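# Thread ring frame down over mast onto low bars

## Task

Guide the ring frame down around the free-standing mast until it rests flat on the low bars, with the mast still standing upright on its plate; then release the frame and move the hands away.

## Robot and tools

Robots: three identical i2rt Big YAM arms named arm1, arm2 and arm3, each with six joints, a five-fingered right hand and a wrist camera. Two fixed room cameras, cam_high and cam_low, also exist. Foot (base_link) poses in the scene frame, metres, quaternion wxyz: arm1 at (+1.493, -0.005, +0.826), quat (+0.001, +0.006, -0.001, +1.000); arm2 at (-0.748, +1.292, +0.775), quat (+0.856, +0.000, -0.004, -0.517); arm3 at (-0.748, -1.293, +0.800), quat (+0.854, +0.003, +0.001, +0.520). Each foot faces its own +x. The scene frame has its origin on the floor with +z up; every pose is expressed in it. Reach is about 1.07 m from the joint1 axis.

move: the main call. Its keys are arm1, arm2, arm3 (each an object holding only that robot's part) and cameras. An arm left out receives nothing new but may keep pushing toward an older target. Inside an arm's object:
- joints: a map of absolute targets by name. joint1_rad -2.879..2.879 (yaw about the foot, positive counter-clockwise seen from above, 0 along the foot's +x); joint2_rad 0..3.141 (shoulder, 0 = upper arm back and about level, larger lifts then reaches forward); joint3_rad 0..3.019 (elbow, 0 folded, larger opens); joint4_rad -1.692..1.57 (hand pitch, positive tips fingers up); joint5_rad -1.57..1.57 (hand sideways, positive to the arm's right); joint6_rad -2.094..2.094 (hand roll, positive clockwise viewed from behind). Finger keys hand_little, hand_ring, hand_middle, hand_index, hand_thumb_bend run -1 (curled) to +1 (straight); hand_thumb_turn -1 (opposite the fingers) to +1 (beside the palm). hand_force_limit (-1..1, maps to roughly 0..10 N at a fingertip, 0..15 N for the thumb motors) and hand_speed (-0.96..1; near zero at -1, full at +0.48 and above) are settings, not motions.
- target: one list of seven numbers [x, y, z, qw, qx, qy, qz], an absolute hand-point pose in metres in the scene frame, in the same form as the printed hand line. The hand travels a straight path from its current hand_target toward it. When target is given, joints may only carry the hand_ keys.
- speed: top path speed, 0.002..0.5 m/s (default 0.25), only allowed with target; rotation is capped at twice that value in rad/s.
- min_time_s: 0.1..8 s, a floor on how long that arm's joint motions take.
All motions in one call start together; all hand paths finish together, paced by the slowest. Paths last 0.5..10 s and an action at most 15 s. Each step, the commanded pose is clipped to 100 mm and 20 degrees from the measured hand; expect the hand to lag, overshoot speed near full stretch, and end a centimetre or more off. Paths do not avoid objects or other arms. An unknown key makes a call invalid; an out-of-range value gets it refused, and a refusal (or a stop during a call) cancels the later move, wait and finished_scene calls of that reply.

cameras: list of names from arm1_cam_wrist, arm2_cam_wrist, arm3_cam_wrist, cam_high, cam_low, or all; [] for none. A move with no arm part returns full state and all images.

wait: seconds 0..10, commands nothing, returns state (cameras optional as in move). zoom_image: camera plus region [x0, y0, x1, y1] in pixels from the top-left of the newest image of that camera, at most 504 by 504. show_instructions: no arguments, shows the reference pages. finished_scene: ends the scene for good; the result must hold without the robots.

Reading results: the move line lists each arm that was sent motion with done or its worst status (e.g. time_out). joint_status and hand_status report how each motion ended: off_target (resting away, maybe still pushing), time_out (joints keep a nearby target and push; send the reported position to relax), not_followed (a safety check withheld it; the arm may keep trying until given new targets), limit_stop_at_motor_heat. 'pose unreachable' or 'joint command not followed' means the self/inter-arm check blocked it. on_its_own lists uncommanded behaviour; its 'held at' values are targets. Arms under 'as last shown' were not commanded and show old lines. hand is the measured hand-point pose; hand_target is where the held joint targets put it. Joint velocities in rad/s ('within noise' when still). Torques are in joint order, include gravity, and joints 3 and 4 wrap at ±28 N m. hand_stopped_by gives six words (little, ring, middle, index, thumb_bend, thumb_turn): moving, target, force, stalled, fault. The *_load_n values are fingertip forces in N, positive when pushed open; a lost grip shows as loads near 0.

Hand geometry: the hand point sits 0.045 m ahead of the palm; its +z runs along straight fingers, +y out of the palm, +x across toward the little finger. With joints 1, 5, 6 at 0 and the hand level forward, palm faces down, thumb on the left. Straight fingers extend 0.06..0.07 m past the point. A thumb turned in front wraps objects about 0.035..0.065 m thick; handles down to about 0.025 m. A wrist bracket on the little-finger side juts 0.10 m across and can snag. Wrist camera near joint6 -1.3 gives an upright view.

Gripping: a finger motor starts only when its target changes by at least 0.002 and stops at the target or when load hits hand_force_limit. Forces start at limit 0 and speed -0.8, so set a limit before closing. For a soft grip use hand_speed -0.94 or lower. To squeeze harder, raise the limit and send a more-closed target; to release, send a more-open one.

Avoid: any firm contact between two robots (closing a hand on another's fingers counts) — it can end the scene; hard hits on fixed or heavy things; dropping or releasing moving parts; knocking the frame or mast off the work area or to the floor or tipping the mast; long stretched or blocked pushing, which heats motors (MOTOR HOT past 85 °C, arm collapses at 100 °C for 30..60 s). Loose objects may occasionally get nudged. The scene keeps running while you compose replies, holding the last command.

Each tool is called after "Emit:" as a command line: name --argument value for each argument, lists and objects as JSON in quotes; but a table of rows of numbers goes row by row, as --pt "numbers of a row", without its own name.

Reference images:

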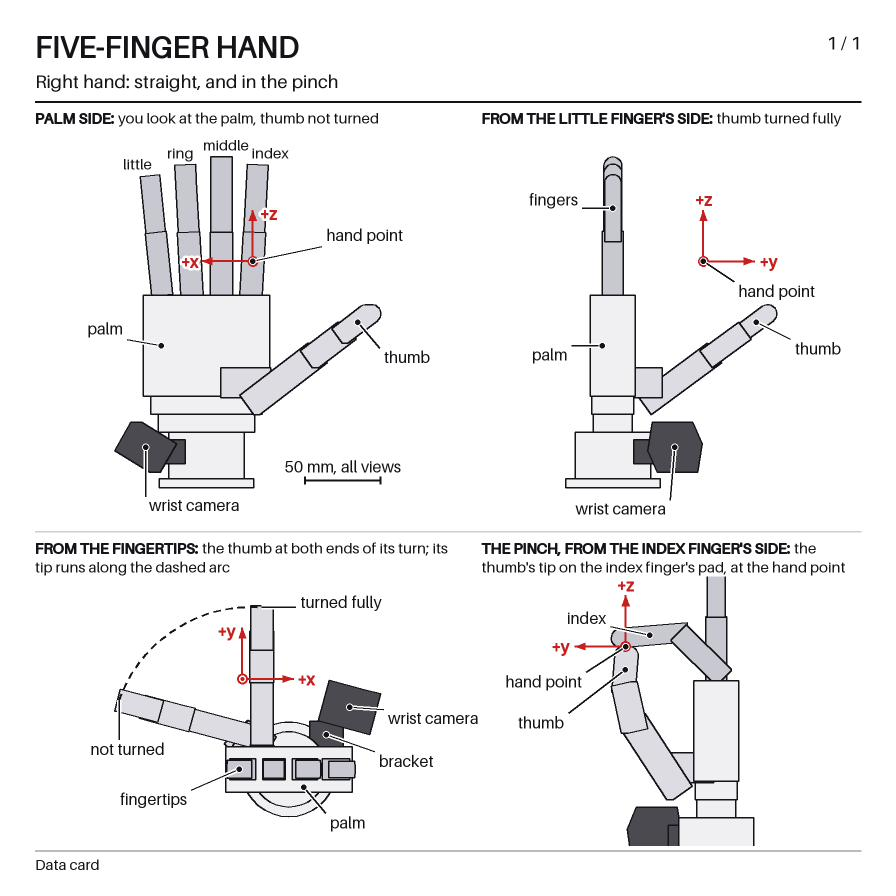

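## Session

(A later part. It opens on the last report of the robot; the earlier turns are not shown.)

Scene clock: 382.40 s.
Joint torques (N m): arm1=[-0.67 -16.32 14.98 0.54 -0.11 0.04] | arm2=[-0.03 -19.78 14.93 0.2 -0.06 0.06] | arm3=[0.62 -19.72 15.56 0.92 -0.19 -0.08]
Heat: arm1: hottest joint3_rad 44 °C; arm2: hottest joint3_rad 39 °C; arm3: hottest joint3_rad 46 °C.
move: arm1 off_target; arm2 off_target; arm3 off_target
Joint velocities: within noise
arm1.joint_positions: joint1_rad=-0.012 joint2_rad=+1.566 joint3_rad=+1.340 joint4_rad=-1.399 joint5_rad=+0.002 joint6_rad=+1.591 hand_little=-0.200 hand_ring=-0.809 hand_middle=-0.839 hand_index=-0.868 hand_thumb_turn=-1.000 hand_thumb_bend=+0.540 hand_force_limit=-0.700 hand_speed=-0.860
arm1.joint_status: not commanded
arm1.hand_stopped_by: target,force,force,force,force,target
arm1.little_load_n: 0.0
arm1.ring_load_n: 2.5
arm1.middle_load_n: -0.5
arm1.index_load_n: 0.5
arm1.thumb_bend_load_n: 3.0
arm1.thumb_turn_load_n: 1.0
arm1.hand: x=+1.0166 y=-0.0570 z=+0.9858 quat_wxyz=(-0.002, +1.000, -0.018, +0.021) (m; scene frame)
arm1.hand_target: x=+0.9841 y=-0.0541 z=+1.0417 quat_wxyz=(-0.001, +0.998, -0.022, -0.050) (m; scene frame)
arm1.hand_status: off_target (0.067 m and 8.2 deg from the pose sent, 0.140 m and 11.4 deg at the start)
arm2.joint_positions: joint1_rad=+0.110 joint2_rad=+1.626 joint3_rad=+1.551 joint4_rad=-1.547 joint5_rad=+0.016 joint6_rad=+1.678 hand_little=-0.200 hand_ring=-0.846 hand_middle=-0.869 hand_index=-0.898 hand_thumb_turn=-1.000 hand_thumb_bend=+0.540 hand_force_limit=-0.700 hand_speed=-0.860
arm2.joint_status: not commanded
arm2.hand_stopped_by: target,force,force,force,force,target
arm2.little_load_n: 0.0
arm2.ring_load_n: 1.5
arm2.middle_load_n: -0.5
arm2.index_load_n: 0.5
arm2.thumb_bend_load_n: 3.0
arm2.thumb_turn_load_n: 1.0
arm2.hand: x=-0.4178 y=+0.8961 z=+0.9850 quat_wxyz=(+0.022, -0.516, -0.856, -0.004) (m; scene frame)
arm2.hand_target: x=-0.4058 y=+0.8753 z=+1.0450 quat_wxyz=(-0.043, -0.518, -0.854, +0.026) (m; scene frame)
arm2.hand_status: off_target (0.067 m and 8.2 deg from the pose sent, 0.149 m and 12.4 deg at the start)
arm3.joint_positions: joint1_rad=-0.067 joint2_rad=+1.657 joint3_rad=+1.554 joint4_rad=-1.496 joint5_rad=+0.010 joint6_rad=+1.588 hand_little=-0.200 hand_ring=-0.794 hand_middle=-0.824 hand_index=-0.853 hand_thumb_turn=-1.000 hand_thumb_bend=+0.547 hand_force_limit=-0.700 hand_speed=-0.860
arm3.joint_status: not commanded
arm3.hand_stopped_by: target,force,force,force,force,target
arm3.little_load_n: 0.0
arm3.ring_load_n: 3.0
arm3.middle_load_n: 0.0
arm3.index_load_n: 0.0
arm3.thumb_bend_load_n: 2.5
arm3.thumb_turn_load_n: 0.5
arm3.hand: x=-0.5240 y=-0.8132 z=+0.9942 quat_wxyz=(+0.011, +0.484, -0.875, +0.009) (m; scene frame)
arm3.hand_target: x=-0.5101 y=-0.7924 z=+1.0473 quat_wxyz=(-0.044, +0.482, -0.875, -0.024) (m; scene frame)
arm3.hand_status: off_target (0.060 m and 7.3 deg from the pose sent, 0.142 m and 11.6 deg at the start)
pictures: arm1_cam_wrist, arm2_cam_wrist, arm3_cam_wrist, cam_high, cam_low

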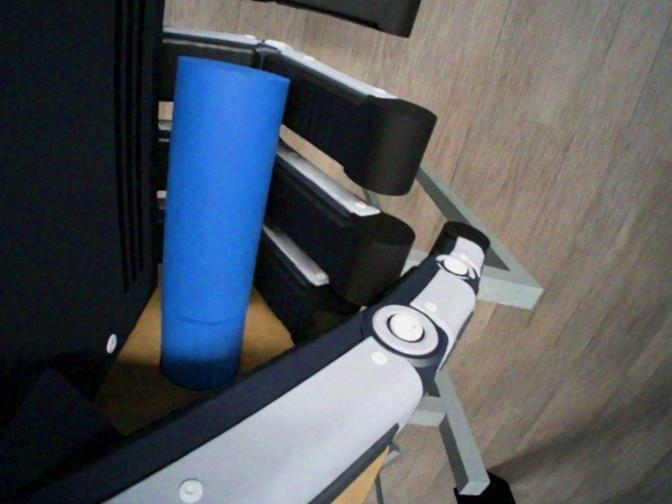

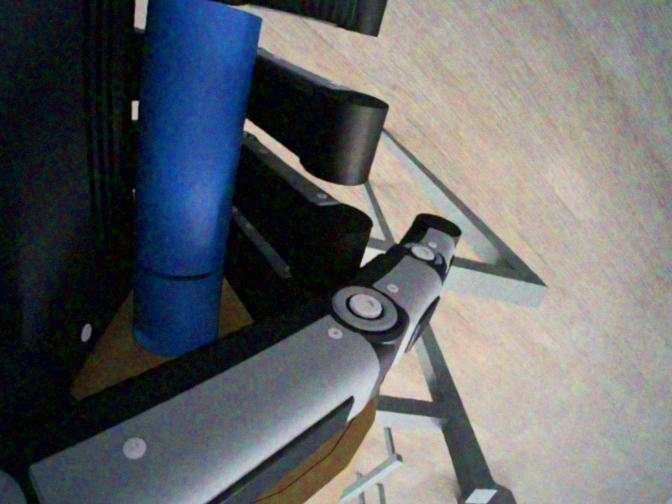

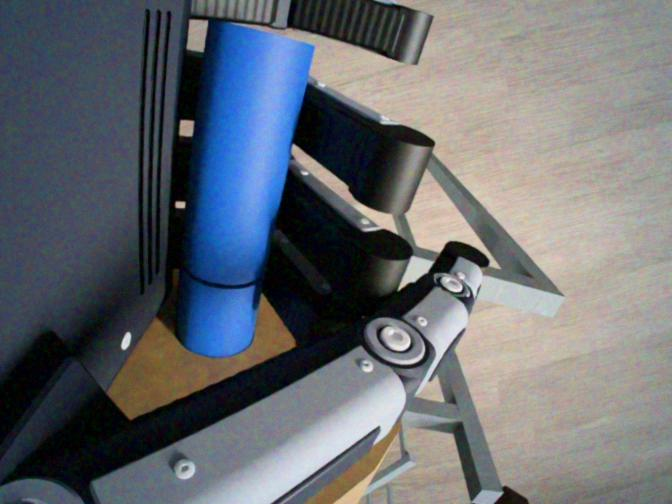

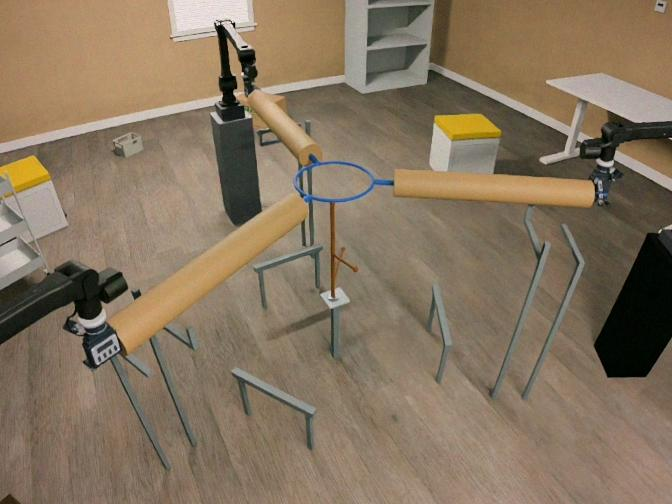

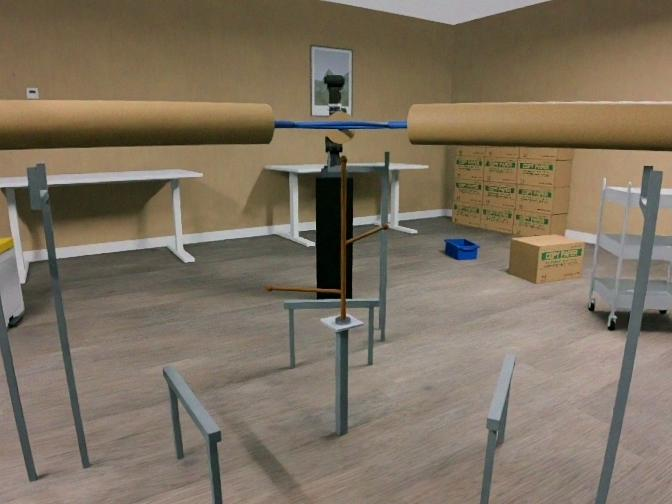

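Emit:
move --arm1 '{"target":[0.9723,0.1052,1.046,-0.0132,0.9984,0.0567,-0.0482],"speed":0.08}' --arm2 '{"target":[-0.5354,0.7861,1.050,0.038,0.4501,0.893,-0.0324],"speed":0.08}' --arm3 '{"target":[-0.3667,-0.8619,1.050,0.0483,-0.5497,0.8354,0.0131],"speed":0.08}' --cameras '["all"]'

Scene clock: 401.10 s.
Joint torques (N m): arm1=[0.67 -14.51 14.99 0.5 -0.81 0.07] | arm2=[0.15 -16.26 15.19 0.42 -0.5 0.07] | arm3=[1.49 -18.55 15.76 1.1 -0.89 -0.01]
Heat: arm1: hottest joint3_rad 47 °C; arm2: hottest joint3_rad 44 °C; arm3: hottest joint3_rad 49 °C.
move: arm1 off_target; arm2 off_target; arm3 off_target
Joint velocities: within noise
arm1.joint_positions: joint1_rad=-0.347 joint2_rad=+1.645 joint3_rad=+1.506 joint4_rad=-1.438 joint5_rad=+0.006 joint6_rad=+1.111 hand_little=-0.200 hand_ring=-0.809 hand_middle=-0.839 hand_index=-0.868 hand_thumb_turn=-1.000 hand_thumb_bend=+0.540 hand_force_limit=-0.700 hand_speed=-0.860
arm1.joint_status: not commanded
arm1.hand_stopped_by: target,force,force,force,force,target
arm1.little_load_n: 0.0
arm1.ring_load_n: 2.0
arm1.middle_load_n: 0.0
arm1.index_load_n: 1.0
arm1.thumb_bend_load_n: 3.0
arm1.thumb_turn_load_n: 1.0
arm1.hand: x=+1.0075 y=+0.1018 z=+1.0138 quat_wxyz=(-0.003, +0.998, +0.055, -0.002) (m; scene frame)
arm1.hand_target: x=+0.9758 y=+0.1042 z=+1.0469 quat_wxyz=(-0.013, +0.997, +0.057, -0.049) (m; scene frame)
arm1.hand_status: off_target (0.048 m and 5.5 deg from the pose sent, 0.179 m and 11.7 deg at the start)
arm2.joint_positions: joint1_rad=-0.208 joint2_rad=+1.673 joint3_rad=+1.681 joint4_rad=-1.592 joint5_rad=+0.008 joint6_rad=+1.207 hand_little=-0.200 hand_ring=-0.846 hand_middle=-0.869 hand_index=-0.898 hand_thumb_turn=-1.000 hand_thumb_bend=+0.540 hand_force_limit=-0.700 hand_speed=-0.860
arm2.joint_status: not commanded
arm2.hand_stopped_by: target,force,force,force,force,target
arm2.little_load_n: 0.0
arm2.ring_load_n: 2.5
arm2.middle_load_n: 0.0
arm2.index_load_n: 0.0
arm2.thumb_bend_load_n: 3.0
arm2.thumb_turn_load_n: 0.5
arm2.hand: x=-0.5469 y=+0.8168 z=+1.0134 quat_wxyz=(+0.003, -0.449, -0.894, -0.002) (m; scene frame)
arm2.hand_target: x=-0.5370 y=+0.7899 z=+1.0506 quat_wxyz=(-0.038, -0.449, -0.892, +0.033) (m; scene frame)
arm2.hand_status: off_target (0.049 m and 6.1 deg from the pose sent, 0.174 m and 11.8 deg at the start)
arm3.joint_positions: joint1_rad=-0.375 joint2_rad=+1.748 joint3_rad=+1.730 joint4_rad=-1.553 joint5_rad=+0.011 joint6_rad=+1.127 hand_little=-0.200 hand_ring=-0.794 hand_middle=-0.824 hand_index=-0.853 hand_thumb_turn=-1.000 hand_thumb_bend=+0.547 hand_force_limit=-0.700 hand_speed=-0.860
arm3.joint_status: not commanded
arm3.hand_stopped_by: target,force,force,force,force,target
arm3.little_load_n: 0.0
arm3.ring_load_n: 2.0
arm3.middle_load_n: 0.0
arm3.index_load_n: 0.0
arm3.thumb_bend_load_n: 2.5
arm3.thumb_turn_load_n: 0.5
arm3.hand: x=-0.3839 y=-0.8890 z=+1.0157 quat_wxyz=(+0.000, +0.549, -0.836, +0.002) (m; scene frame)
arm3.hand_target: x=-0.3694 y=-0.8645 z=+1.0506 quat_wxyz=(-0.049, +0.549, -0.834, -0.014) (m; scene frame)
arm3.hand_status: off_target (0.047 m and 5.8 deg from the pose sent, 0.174 m and 11.4 deg at the start)
pictures: arm1_cam_wrist, arm2_cam_wrist, arm3_cam_wrist, cam_high, cam_low

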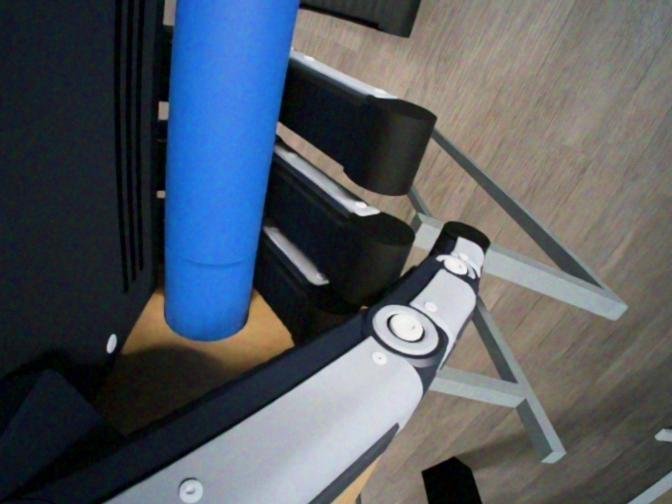

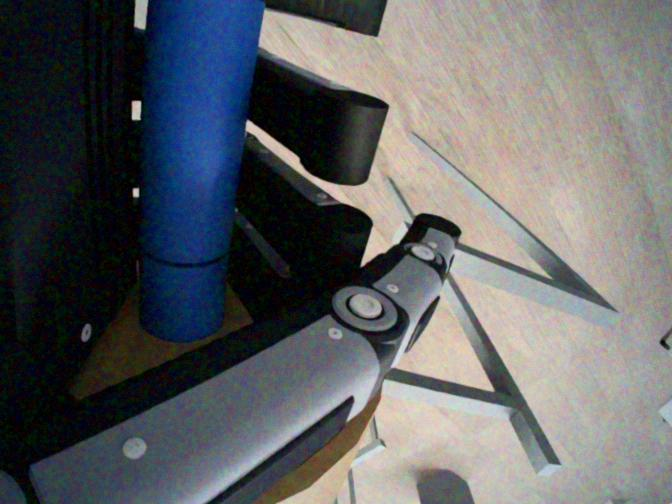

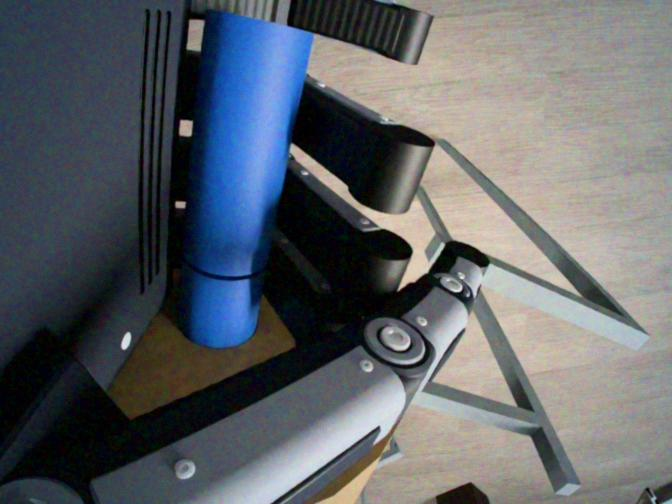

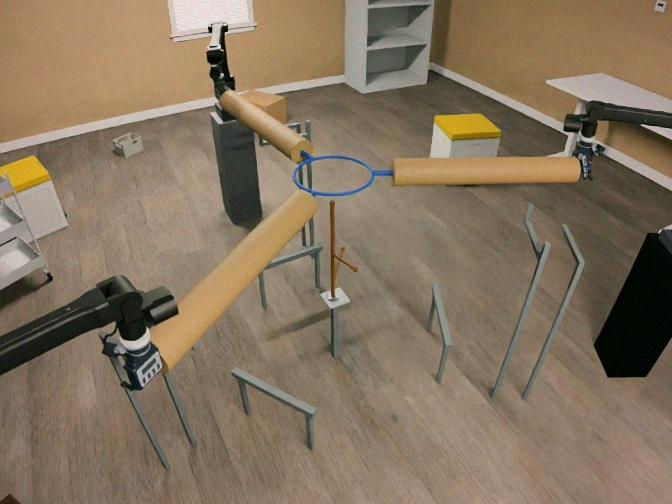

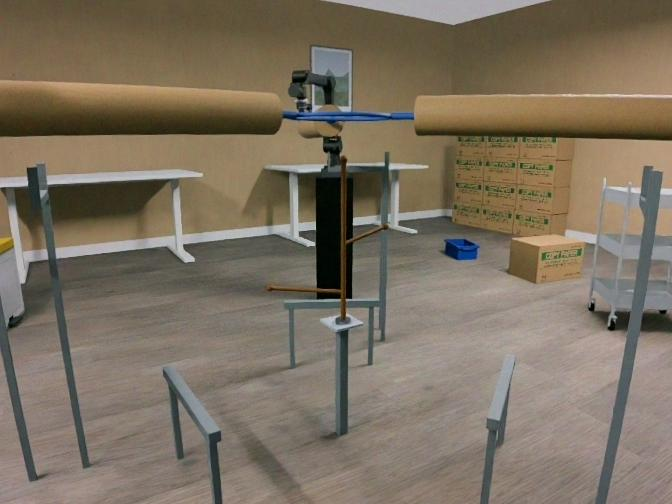

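Emit:
move --arm1 '{"target":[0.9485,0.2644,1.034,-0.0281,0.9909,0.1349,-0.0415],"speed":0.08}' --arm2 '{"target":[-0.6619,0.6851,1.038,0.0252,0.3786,0.9255,-0.0431],"speed":0.08}' --arm3 '{"target":[-0.2173,-0.9201,1.040,0.0501,-0.6136,0.7896,-0.0024],"speed":0.08}' --cameras '["all"]'

Scene clock: 407.33 s.
Joint torques (N m): arm1=[1.96 -19.6 14.39 0.18 -0.93 0.05] | arm2=[1.08 -21.83 14.75 0.2 -0.69 0.23] | arm3=[2.49 -24.76 15.34 0.8 -1.1 0.11]
Heat: arm1: hottest joint3_rad 50 °C; arm2: hottest joint3_rad 45 °C; arm3: hottest joint3_rad 50 °C.
move: arm1 off_target; arm2 off_target; arm3 off_target
Joint velocities: within noise
arm1.joint_positions: joint1_rad=-0.588 joint2_rad=+1.935 joint3_rad=+1.887 joint4_rad=-1.516 joint5_rad=+0.014 joint6_rad=+0.732 hand_little=-0.200 hand_ring=-0.809 hand_middle=-0.839 hand_index=-0.868 hand_thumb_turn=-1.000 hand_thumb_bend=+0.540 hand_force_limit=-0.700 hand_speed=-0.860
arm1.joint_status: not commanded
arm1.hand_stopped_by: target,force,force,force,force,target
arm1.little_load_n: 0.0
arm1.ring_load_n: 1.0
arm1.middle_load_n: -0.5
arm1.index_load_n: 1.0
arm1.thumb_bend_load_n: 3.0
arm1.thumb_turn_load_n: 1.0
arm1.hand: x=+0.9804 y=+0.2674 z=+1.0052 quat_wxyz=(-0.009, +0.992, +0.124, -0.004) (m; scene frame)
arm1.hand_target: x=+0.9513 y=+0.2628 z=+1.0346 quat_wxyz=(-0.028, +0.990, +0.135, -0.042) (m; scene frame)
arm1.hand_status: off_target (0.043 m and 5.0 deg from the pose sent, 0.174 m and 10.6 deg at the start)
arm2.joint_positions: joint1_rad=-0.460 joint2_rad=+1.955 joint3_rad=+2.050 joint4_rad=-1.673 joint5_rad=+0.014 joint6_rad=+0.795 hand_little=-0.200 hand_ring=-0.846 hand_middle=-0.869 hand_index=-0.898 hand_thumb_turn=-1.000 hand_thumb_bend=+0.540 hand_force_limit=-0.700 hand_speed=-0.860
arm2.joint_status: not commanded
arm2.hand_stopped_by: target,force,force,force,force,target
arm2.little_load_n: 0.0
arm2.ring_load_n: 1.0
arm2.middle_load_n: 0.0
arm2.index_load_n: 2.0
arm2.thumb_bend_load_n: 3.0
arm2.thumb_turn_load_n: 0.5
arm2.hand: x=-0.6741 y=+0.7103 z=+1.0015 quat_wxyz=(+0.004, -0.376, -0.927, +0.000) (m; scene frame)
arm2.hand_target: x=-0.6624 y=+0.6891 z=+1.0385 quat_wxyz=(-0.026, -0.378, -0.924, +0.043) (m; scene frame)
arm2.hand_status: off_target (0.046 m and 6.0 deg from the pose sent, 0.177 m and 10.7 deg at the start)
arm3.joint_positions: joint1_rad=-0.604 joint2_rad=+2.074 joint3_rad=+2.188 joint4_rad=-1.681 joint5_rad=+0.016 joint6_rad=+0.740 hand_little=-0.200 hand_ring=-0.794 hand_middle=-0.824 hand_index=-0.853 hand_thumb_turn=-1.000 hand_thumb_bend=+0.547 hand_force_limit=-0.700 hand_speed=-0.860
arm3.joint_status: not commanded
arm3.hand_stopped_by: target,force,force,force,force,target
arm3.little_load_n: 0.5
arm3.ring_load_n: 1.5
arm3.middle_load_n: 0.0
arm3.index_load_n: 1.5
arm3.thumb_bend_load_n: 2.5
arm3.thumb_turn_load_n: 0.5
arm3.hand: x=-0.2275 y=-0.9485 z=+1.0030 quat_wxyz=(+0.000, +0.614, -0.790, +0.005) (m; scene frame)
arm3.hand_target: x=-0.2207 y=-0.9223 z=+1.0403 quat_wxyz=(-0.051, +0.613, -0.788, +0.001) (m; scene frame)
arm3.hand_status: off_target (0.048 m and 5.8 deg from the pose sent, 0.171 m and 10.7 deg at the start)
pictures: arm1_cam_wrist, arm2_cam_wrist, arm3_cam_wrist, cam_high, cam_low

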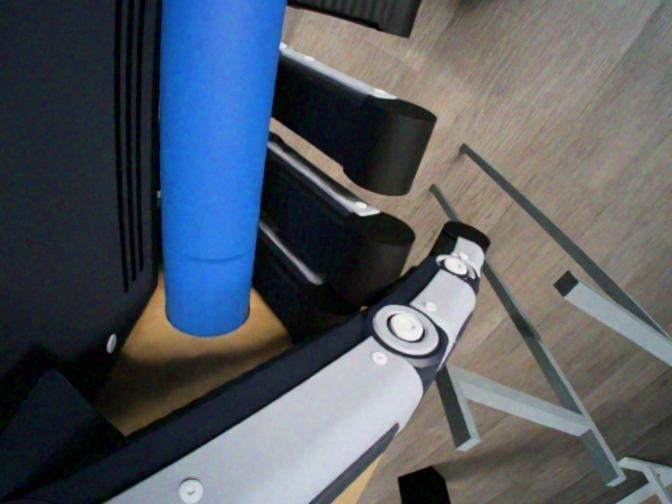

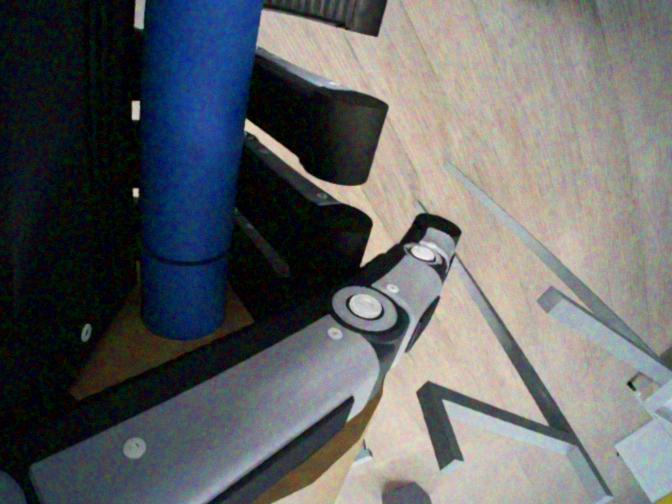

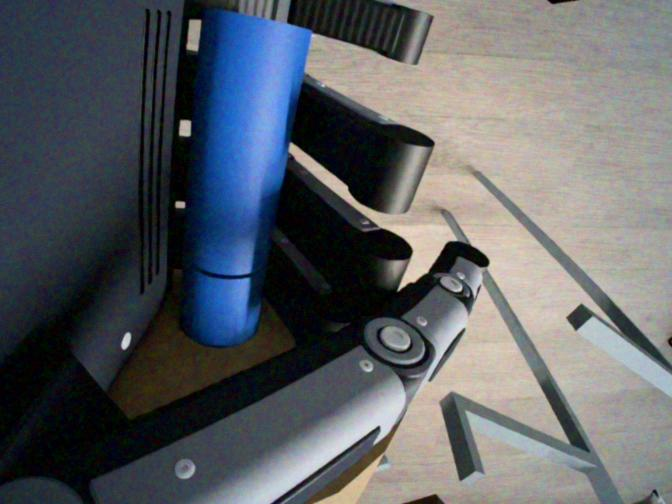

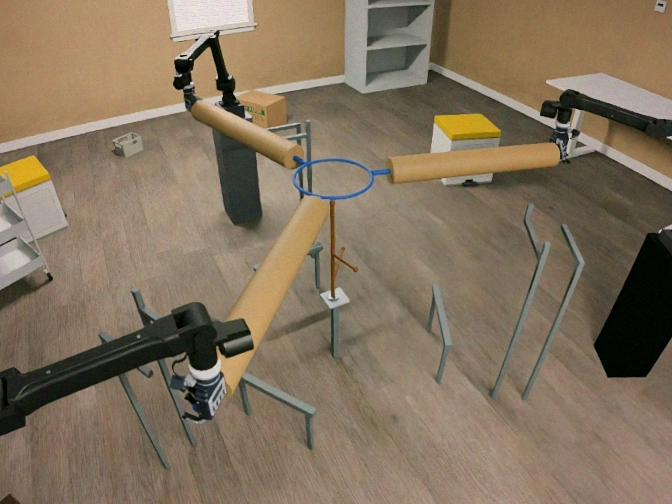

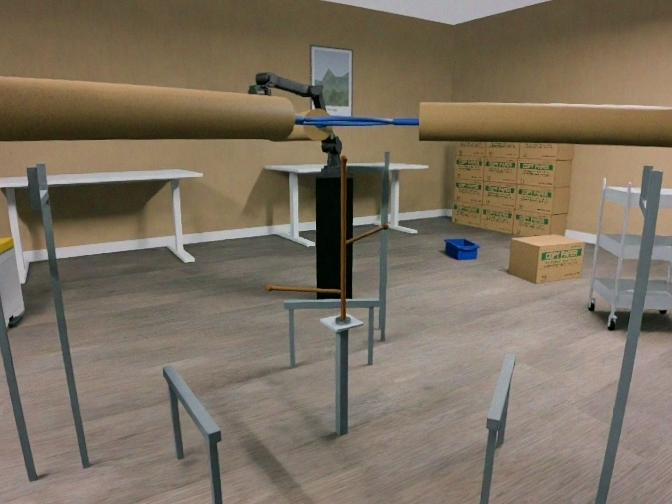

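Emit:
zoom_image --camera "cam_low" --region '[260, 100, 440, 235]'

Emit:
zoom_image --camera "cam_low" --region '[260, 200, 440, 335]'

Emit:
zoom_image --camera "cam_high" --region '[270, 140, 410, 245]'

Emit:
zoom_image --camera "cam_high" --region '[270, 220, 410, 325]'

Scaled by 2.800 from the camera's 672x504 image, which has a finer 960x720 frame.

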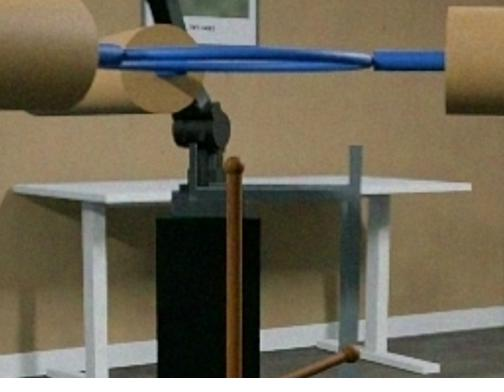

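Scaled by 2.800 from the camera's 672x504 image, which has a finer 960x720 frame.

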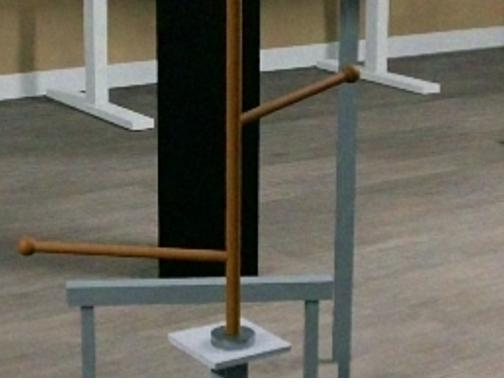

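Scaled by 3.600 from the camera's 672x504 image, which has a finer 960x720 frame.

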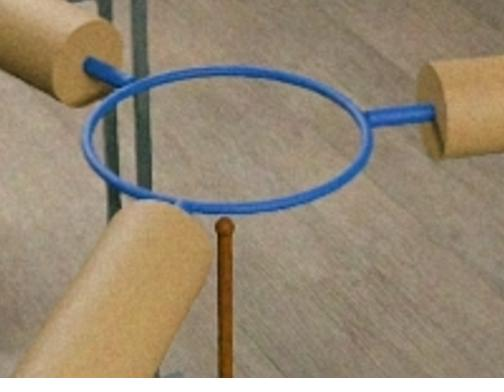

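Scaled by 3.600 from the camera's 672x504 image, which has a finer 960x720 frame.

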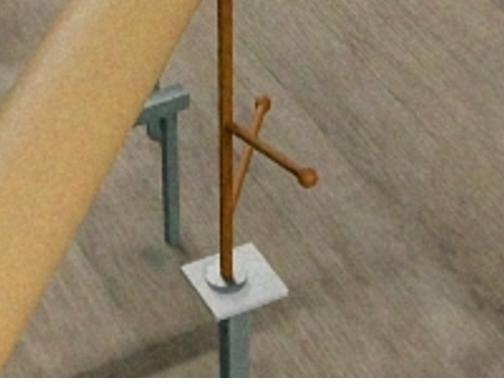

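Emit:
move --arm1 '{"target":[0.9485,0.2604,0.915,-0.0281,0.9909,0.1349,-0.0415],"speed":0.08}' --arm2 '{"target":[-0.6619,0.6871,0.918,0.0252,0.3786,0.9255,-0.0431],"speed":0.08}' --arm3 '{"target":[-0.2213,-0.9201,0.918,0.0501,-0.6136,0.7896,-0.0024],"speed":0.08}' --cameras '["all"]'

Scene clock: 507.00 s.
Joint torques (N m): arm1=[2.49 -20.95 9.73 1.01 -0.91 0.16] | arm2=[1.49 -22.71 9.66 0.83 -0.59 0.24] | arm3=[2.84 -26.17 9.54 1.68 -0.75 0.12]
Heat: arm1: hottest joint3_rad 62 °C; arm2: hottest joint3_rad 54 °C; arm3: hottest joint3_rad 54 °C.
move: arm1 off_target; arm2 off_target; arm3 off_target
Joint velocities: within noise
arm1.joint_positions: joint1_rad=-0.589 joint2_rad=+1.983 joint3_rad=+1.687 joint4_rad=-1.239 joint5_rad=+0.014 joint6_rad=+0.726 hand_little=-0.200 hand_ring=-0.809 hand_middle=-0.839 hand_index=-0.868 hand_thumb_turn=-1.000 hand_thumb_bend=+0.540 hand_force_limit=-0.700 hand_speed=-0.860
arm1.joint_status: not commanded
arm1.hand_stopped_by: target,force,force,force,force,target
arm1.little_load_n: 0.0
arm1.ring_load_n: 0.0
arm1.middle_load_n: 0.0
arm1.index_load_n: 3.5
arm1.thumb_bend_load_n: 3.0
arm1.thumb_turn_load_n: 1.0
arm1.hand: x=+0.9740 y=+0.2719 z=+0.9017 quat_wxyz=(-0.019, +0.992, +0.126, -0.014) (m; scene frame)
arm1.hand_target: x=+0.9496 y=+0.2599 z=+0.9156 quat_wxyz=(-0.028, +0.990, +0.135, -0.042) (m; scene frame)
arm1.hand_status: off_target (0.031 m and 3.4 deg from the pose sent, 0.096 m and 5.0 deg at the start)
arm2.joint_positions: joint1_rad=-0.467 joint2_rad=+1.958 joint3_rad=+1.785 joint4_rad=-1.371 joint5_rad=+0.012 joint6_rad=+0.793 hand_little=-0.200 hand_ring=-0.846 hand_middle=-0.869 hand_index=-0.898 hand_thumb_turn=-1.000 hand_thumb_bend=+0.540 hand_force_limit=-0.700 hand_speed=-0.860
arm2.joint_status: not commanded
arm2.hand_stopped_by: target,force,force,force,force,target
arm2.little_load_n: 0.0
arm2.ring_load_n: 0.5
arm2.middle_load_n: -0.5
arm2.index_load_n: 2.0
arm2.thumb_bend_load_n: 3.0
arm2.thumb_turn_load_n: 0.5
arm2.hand: x=-0.6773 y=+0.7029 z=+0.8989 quat_wxyz=(-0.004, -0.379, -0.925, +0.016) (m; scene frame)
arm2.hand_target: x=-0.6619 y=+0.6883 z=+0.9186 quat_wxyz=(-0.026, -0.378, -0.925, +0.043) (m; scene frame)
arm2.hand_status: off_target (0.029 m and 4.0 deg from the pose sent, 0.088 m and 6.0 deg at the start)
arm3.joint_positions: joint1_rad=-0.607 joint2_rad=+2.074 joint3_rad=+1.904 joint4_rad=-1.369 joint5_rad=+0.009 joint6_rad=+0.741 hand_little=-0.200 hand_ring=-0.794 hand_middle=-0.824 hand_index=-0.853 hand_thumb_turn=-1.000 hand_thumb_bend=+0.547 hand_force_limit=-0.700 hand_speed=-0.860
arm3.joint_status: not commanded
arm3.hand_stopped_by: target,force,force,force,force,target
arm3.little_load_n: 0.0
arm3.ring_load_n: 0.5
arm3.middle_load_n: 0.0
arm3.index_load_n: 1.5
arm3.thumb_bend_load_n: 2.5
arm3.thumb_turn_load_n: 0.5
arm3.hand: x=-0.2235 y=-0.9459 z=+0.8950 quat_wxyz=(-0.014, +0.612, -0.791, +0.004) (m; scene frame)
arm3.hand_target: x=-0.2225 y=-0.9209 z=+0.9184 quat_wxyz=(-0.050, +0.613, -0.788, +0.001) (m; scene frame)
arm3.hand_status: off_target (0.035 m and 4.1 deg from the pose sent, 0.090 m and 5.8 deg at the start)
pictures: arm1_cam_wrist, arm2_cam_wrist, arm3_cam_wrist, cam_high, cam_low

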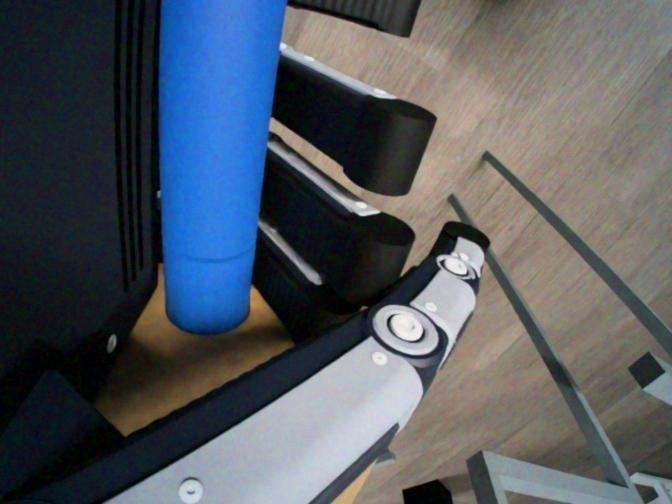

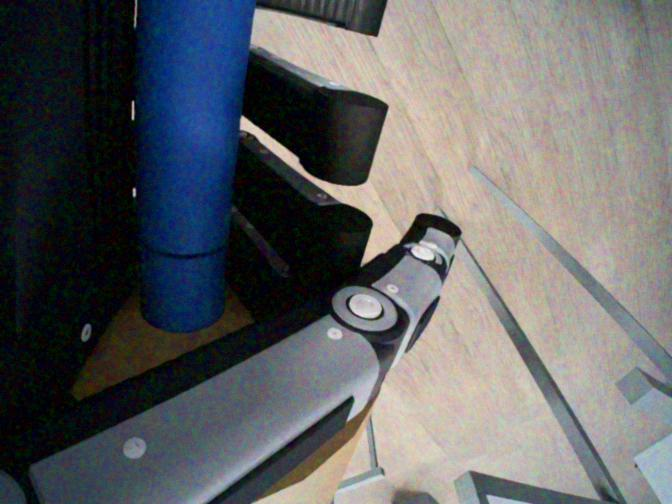

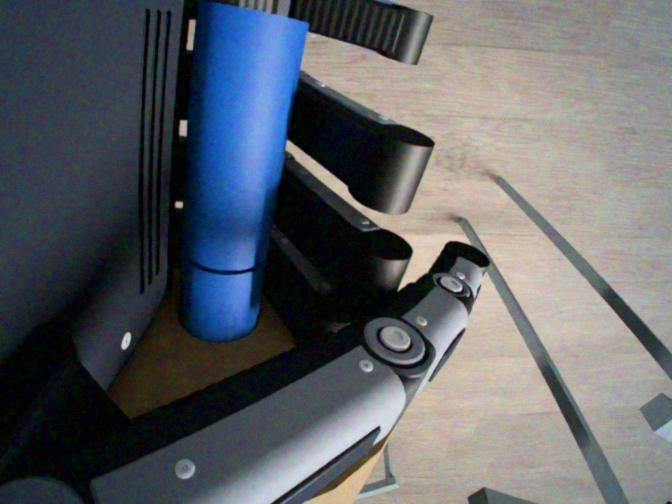

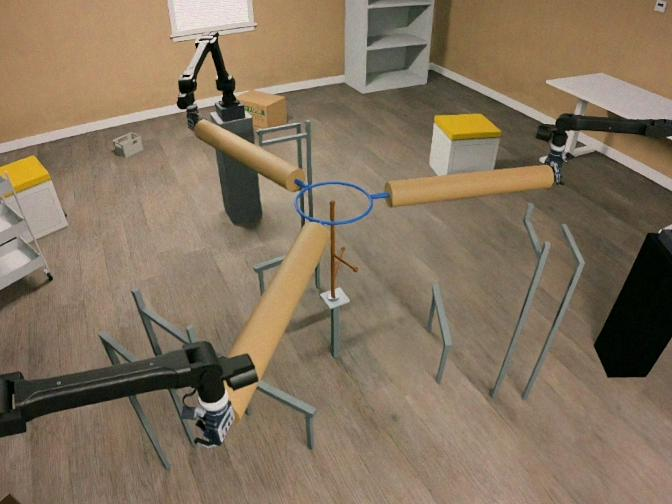

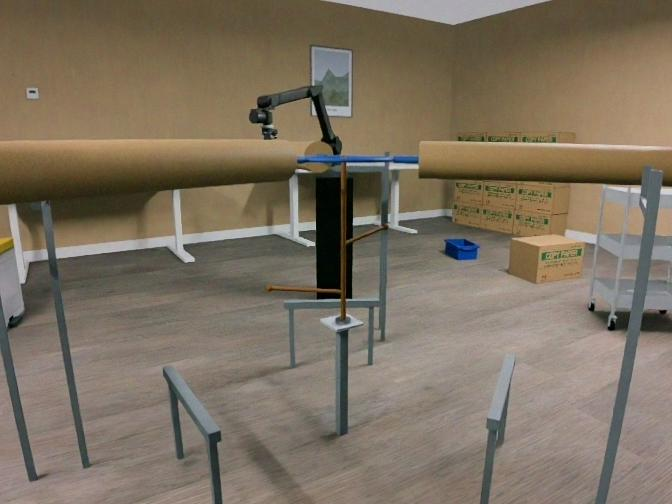

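Emit:
move --arm1 '{"target":[0.9485,0.2574,0.773,-0.0281,0.9909,0.1349,-0.0415],"speed":0.1}' --arm2 '{"target":[-0.6599,0.6881,0.778,0.0252,0.3786,0.9255,-0.0431],"speed":0.1}' --arm3 '{"target":[-0.2253,-0.9201,0.782,0.0501,-0.6136,0.7896,-0.0024],"speed":0.1}' --cameras '["arm1_cam_wrist","cam_high","cam_low"]'

Scene clock: 512.23 s.
Joint torques (N m): arm1=[1.85 -21.77 8.36 0.73 -0.7 0.09] | arm2=[1.49 -23.71 8.5 0.58 -0.5 0.18] | arm3=[2.14 -26.34 8.57 1.35 -0.61 0.06]
Heat: arm1: hottest joint3_rad 60 °C; arm2: hottest joint3_rad 53 °C; arm3: hottest joint3_rad 53 °C.
move: arm1 off_target; arm2 off_target; arm3 off_target
Joint velocities: within noise
arm1.joint_positions: joint1_rad=-0.577 joint2_rad=+2.135 joint3_rad=+1.531 joint4_rad=-0.924 joint5_rad=+0.009 joint6_rad=+0.737 hand_little=-0.200 hand_ring=-0.809 hand_middle=-0.839 hand_index=-0.868 hand_thumb_turn=-1.000 hand_thumb_bend=+0.540 hand_force_limit=-0.700 hand_speed=-0.860
arm1.joint_status: not commanded
arm1.hand_stopped_by: target,force,force,force,force,target
arm1.little_load_n: 0.0
arm1.ring_load_n: 0.0
arm1.middle_load_n: 0.0
arm1.index_load_n: 3.5
arm1.thumb_bend_load_n: 3.0
arm1.thumb_turn_load_n: 1.0
arm1.hand: x=+0.9711 y=+0.2638 z=+0.7602 quat_wxyz=(-0.019, +0.992, +0.126, -0.018) (m; scene frame)
arm1.hand_target: x=+0.9491 y=+0.2570 z=+0.7735 quat_wxyz=(-0.028, +0.990, +0.135, -0.042) (m; scene frame)
arm1.hand_status: off_target (0.027 m and 3.0 deg from the pose sent, 0.132 m and 3.4 deg at the start)
arm2.joint_positions: joint1_rad=-0.463 joint2_rad=+2.070 joint3_rad=+1.575 joint4_rad=-1.043 joint5_rad=+0.010 joint6_rad=+0.800 hand_little=-0.200 hand_ring=-0.846 hand_middle=-0.869 hand_index=-0.898 hand_thumb_turn=-1.000 hand_thumb_bend=+0.540 hand_force_limit=-0.700 hand_speed=-0.860
arm2.joint_status: not commanded
arm2.hand_stopped_by: target,force,force,force,force,target
arm2.little_load_n: 0.0
arm2.ring_load_n: 0.5
arm2.middle_load_n: -0.5
arm2.index_load_n: 2.5
arm2.thumb_bend_load_n: 3.0
arm2.thumb_turn_load_n: 0.5
arm2.hand: x=-0.6734 y=+0.7060 z=+0.7579 quat_wxyz=(-0.006, -0.380, -0.925, +0.017) (m; scene frame)
arm2.hand_target: x=-0.6600 y=+0.6890 z=+0.7785 quat_wxyz=(-0.026, -0.378, -0.925, +0.043) (m; scene frame)
arm2.hand_status: off_target (0.030 m and 3.7 deg from the pose sent, 0.123 m and 4.0 deg at the start)
arm3.joint_positions: joint1_rad=-0.595 joint2_rad=+2.173 joint3_rad=+1.701 joint4_rad=-1.058 joint5_rad=+0.007 joint6_rad=+0.751 hand_little=-0.200 hand_ring=-0.794 hand_middle=-0.824 hand_index=-0.853 hand_thumb_turn=-1.000 hand_thumb_bend=+0.547 hand_force_limit=-0.700 hand_speed=-0.860
arm3.joint_status: not commanded
arm3.hand_stopped_by: target,force,force,force,force,target
arm3.little_load_n: 0.0
arm3.ring_load_n: 0.0
arm3.middle_load_n: 0.0
arm3.index_load_n: 1.5
arm3.thumb_bend_load_n: 2.5
arm3.thumb_turn_load_n: 0.5
arm3.hand: x=-0.2331 y=-0.9409 z=+0.7601 quat_wxyz=(-0.019, +0.613, -0.790, +0.004) (m; scene frame)
arm3.hand_target: x=-0.2261 y=-0.9207 z=+0.7825 quat_wxyz=(-0.050, +0.613, -0.789, +0.002) (m; scene frame)
arm3.hand_status: off_target (0.031 m and 3.6 deg from the pose sent, 0.116 m and 4.1 deg at the start)
pictures: arm1_cam_wrist, cam_high, cam_low

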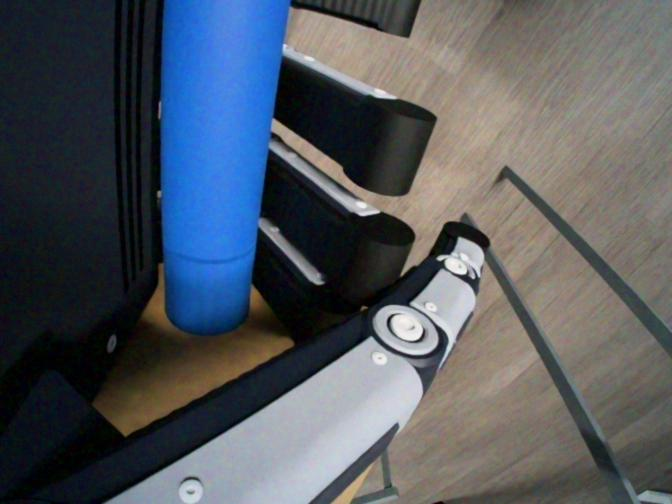

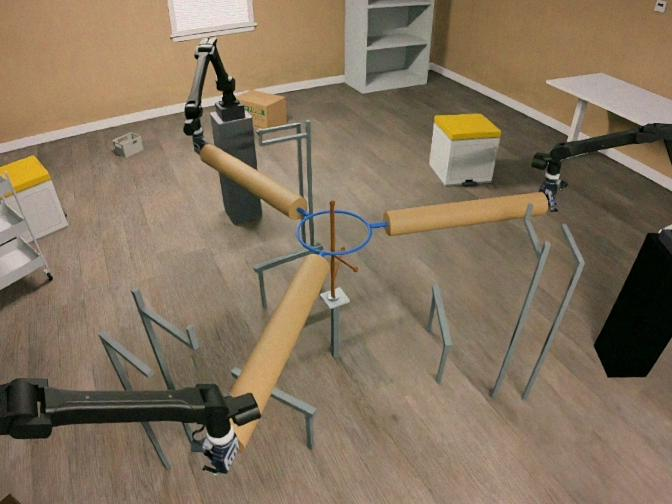

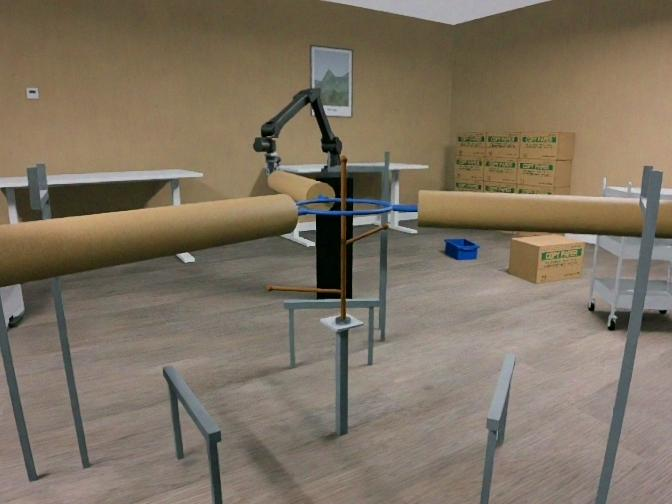

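Emit:
move --arm1 '{"target":[0.9735,0.3024,0.743,-0.0281,0.9909,0.1349,-0.0415],"speed":0.07}' --arm2 '{"target":[-0.6349,0.7331,0.748,0.0252,0.3786,0.9255,-0.0431],"speed":0.07}' --arm3 '{"target":[-0.2003,-0.8751,0.752,0.0501,-0.6136,0.7896,-0.0024],"speed":0.07}' --cameras '["arm1_cam_wrist","cam_high","cam_low"]'

Emit:
zoom_image --camera "cam_high" --region '[270, 190, 410, 295]'

Emit:
zoom_image --camera "cam_low" --region '[260, 150, 440, 285]'

Scene clock: 523.47 s.
Joint torques (N m): arm1=[0.26 -21.48 8.53 0.81 -0.67 -0.07] | arm2=[1.96 -25.7 7.16 0.05 -0.22 0.13] | arm3=[1.85 -27.28 12.79 0.17 -0.16 0.01]
Heat: arm1: hottest joint3_rad 56 °C; arm2: hottest joint3_rad 50 °C; arm3: hottest joint3_rad 52 °C.
move: arm1 off_target; arm2 off_target; arm3 off_target
Joint velocities: within noise
arm1.joint_positions: joint1_rad=-0.642 joint2_rad=+2.185 joint3_rad=+1.531 joint4_rad=-0.878 joint5_rad=+0.002 joint6_rad=+0.669 hand_little=-0.200 hand_ring=-0.809 hand_middle=-0.839 hand_index=-0.868 hand_thumb_turn=-1.000 hand_thumb_bend=+0.540 hand_force_limit=-0.700 hand_speed=-0.860
arm1.joint_status: not commanded
arm1.hand_stopped_by: target,force,force,force,force,target
arm1.little_load_n: 0.0
arm1.ring_load_n: 0.0
arm1.middle_load_n: -0.5
arm1.index_load_n: 4.0
arm1.thumb_bend_load_n: 3.0
arm1.thumb_turn_load_n: 1.0
arm1.hand: x=+0.9913 y=+0.2957 z=+0.7318 quat_wxyz=(-0.016, +0.991, +0.128, -0.019) (m; scene frame)
arm1.hand_target: x=+0.9739 y=+0.3022 z=+0.7435 quat_wxyz=(-0.028, +0.990, +0.135, -0.042) (m; scene frame)
arm1.hand_status: off_target (0.022 m and 3.1 deg from the pose sent, 0.042 m and 3.0 deg at the start)
arm2.joint_positions: joint1_rad=-0.423 joint2_rad=+2.048 joint3_rad=+1.390 joint4_rad=-0.895 joint5_rad=+0.006 joint6_rad=+0.852 hand_little=-0.200 hand_ring=-0.846 hand_middle=-0.869 hand_index=-0.898 hand_thumb_turn=-1.000 hand_thumb_bend=+0.540 hand_force_limit=-0.700 hand_speed=-0.860
arm2.joint_status: not commanded
arm2.hand_stopped_by: target,force,force,force,force,target
arm2.little_load_n: 0.0
arm2.ring_load_n: 1.0
arm2.middle_load_n: -0.5
arm2.index_load_n: 1.5
arm2.thumb_bend_load_n: 3.0
arm2.thumb_turn_load_n: 0.5
arm2.hand: x=-0.6503 y=+0.7504 z=+0.7113 quat_wxyz=(-0.005, -0.385, -0.923, +0.010) (m; scene frame)
arm2.hand_target: x=-0.6350 y=+0.7343 z=+0.7476 quat_wxyz=(-0.026, -0.378, -0.924, +0.043) (m; scene frame)
arm2.hand_status: off_target (0.043 m and 4.5 deg from the pose sent, 0.048 m and 3.7 deg at the start)
arm3.joint_positions: joint1_rad=-0.552 joint2_rad=+2.309 joint3_rad=+1.828 joint4_rad=-1.063 joint5_rad=+0.001 joint6_rad=+0.796 hand_little=-0.200 hand_ring=-0.794 hand_middle=-0.824 hand_index=-0.853 hand_thumb_turn=-1.000 hand_thumb_bend=+0.547 hand_force_limit=-0.700 hand_speed=-0.860
arm3.joint_status: not commanded
arm3.hand_stopped_by: target,force,force,force,force,target
arm3.little_load_n: 0.0
arm3.ring_load_n: 1.0
arm3.middle_load_n: 0.0
arm3.index_load_n: 1.5
arm3.thumb_bend_load_n: 2.5
arm3.thumb_turn_load_n: 0.5
arm3.hand: x=-0.2226 y=-0.9008 z=+0.7185 quat_wxyz=(-0.012, +0.612, -0.791, -0.001) (m; scene frame)
arm3.hand_target: x=-0.2024 y=-0.8763 z=+0.7531 quat_wxyz=(-0.051, +0.613, -0.789, +0.002) (m; scene frame)
arm3.hand_status: off_target (0.048 m and 4.4 deg from the pose sent, 0.074 m and 3.6 deg at the start)
pictures: arm1_cam_wrist, cam_high, cam_low

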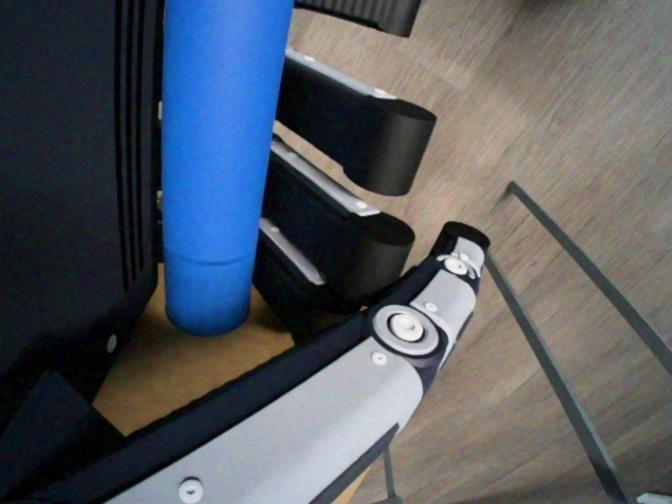

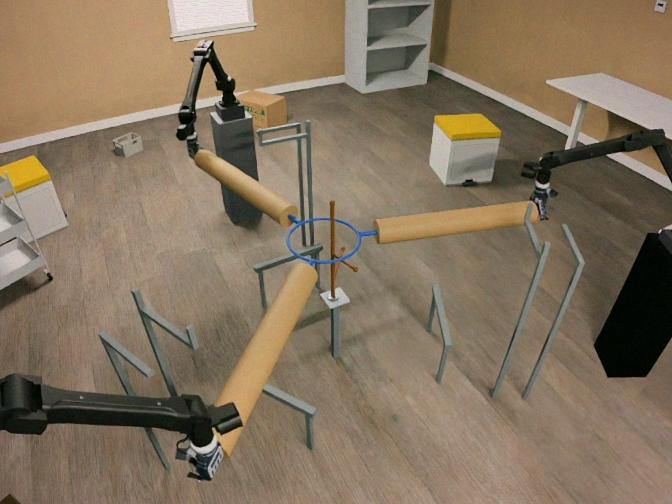

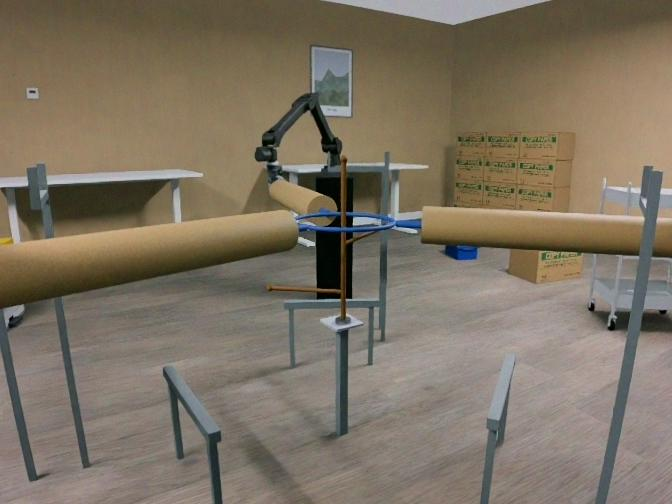

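Scaled by 3.600 from the camera's 672x504 image, which has a finer 960x720 frame.

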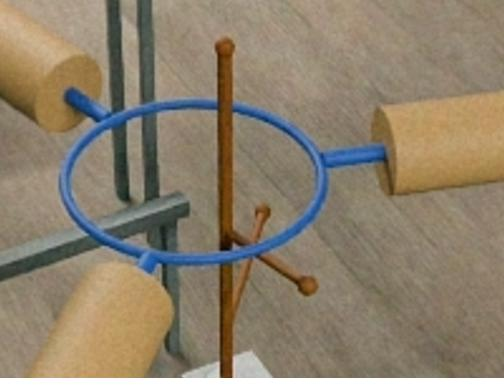

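Scaled by 2.800 from the camera's 672x504 image, which has a finer 960x720 frame.

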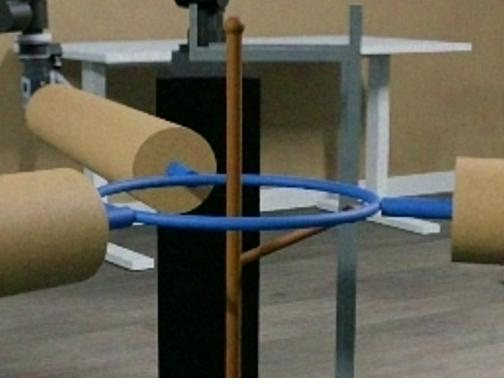

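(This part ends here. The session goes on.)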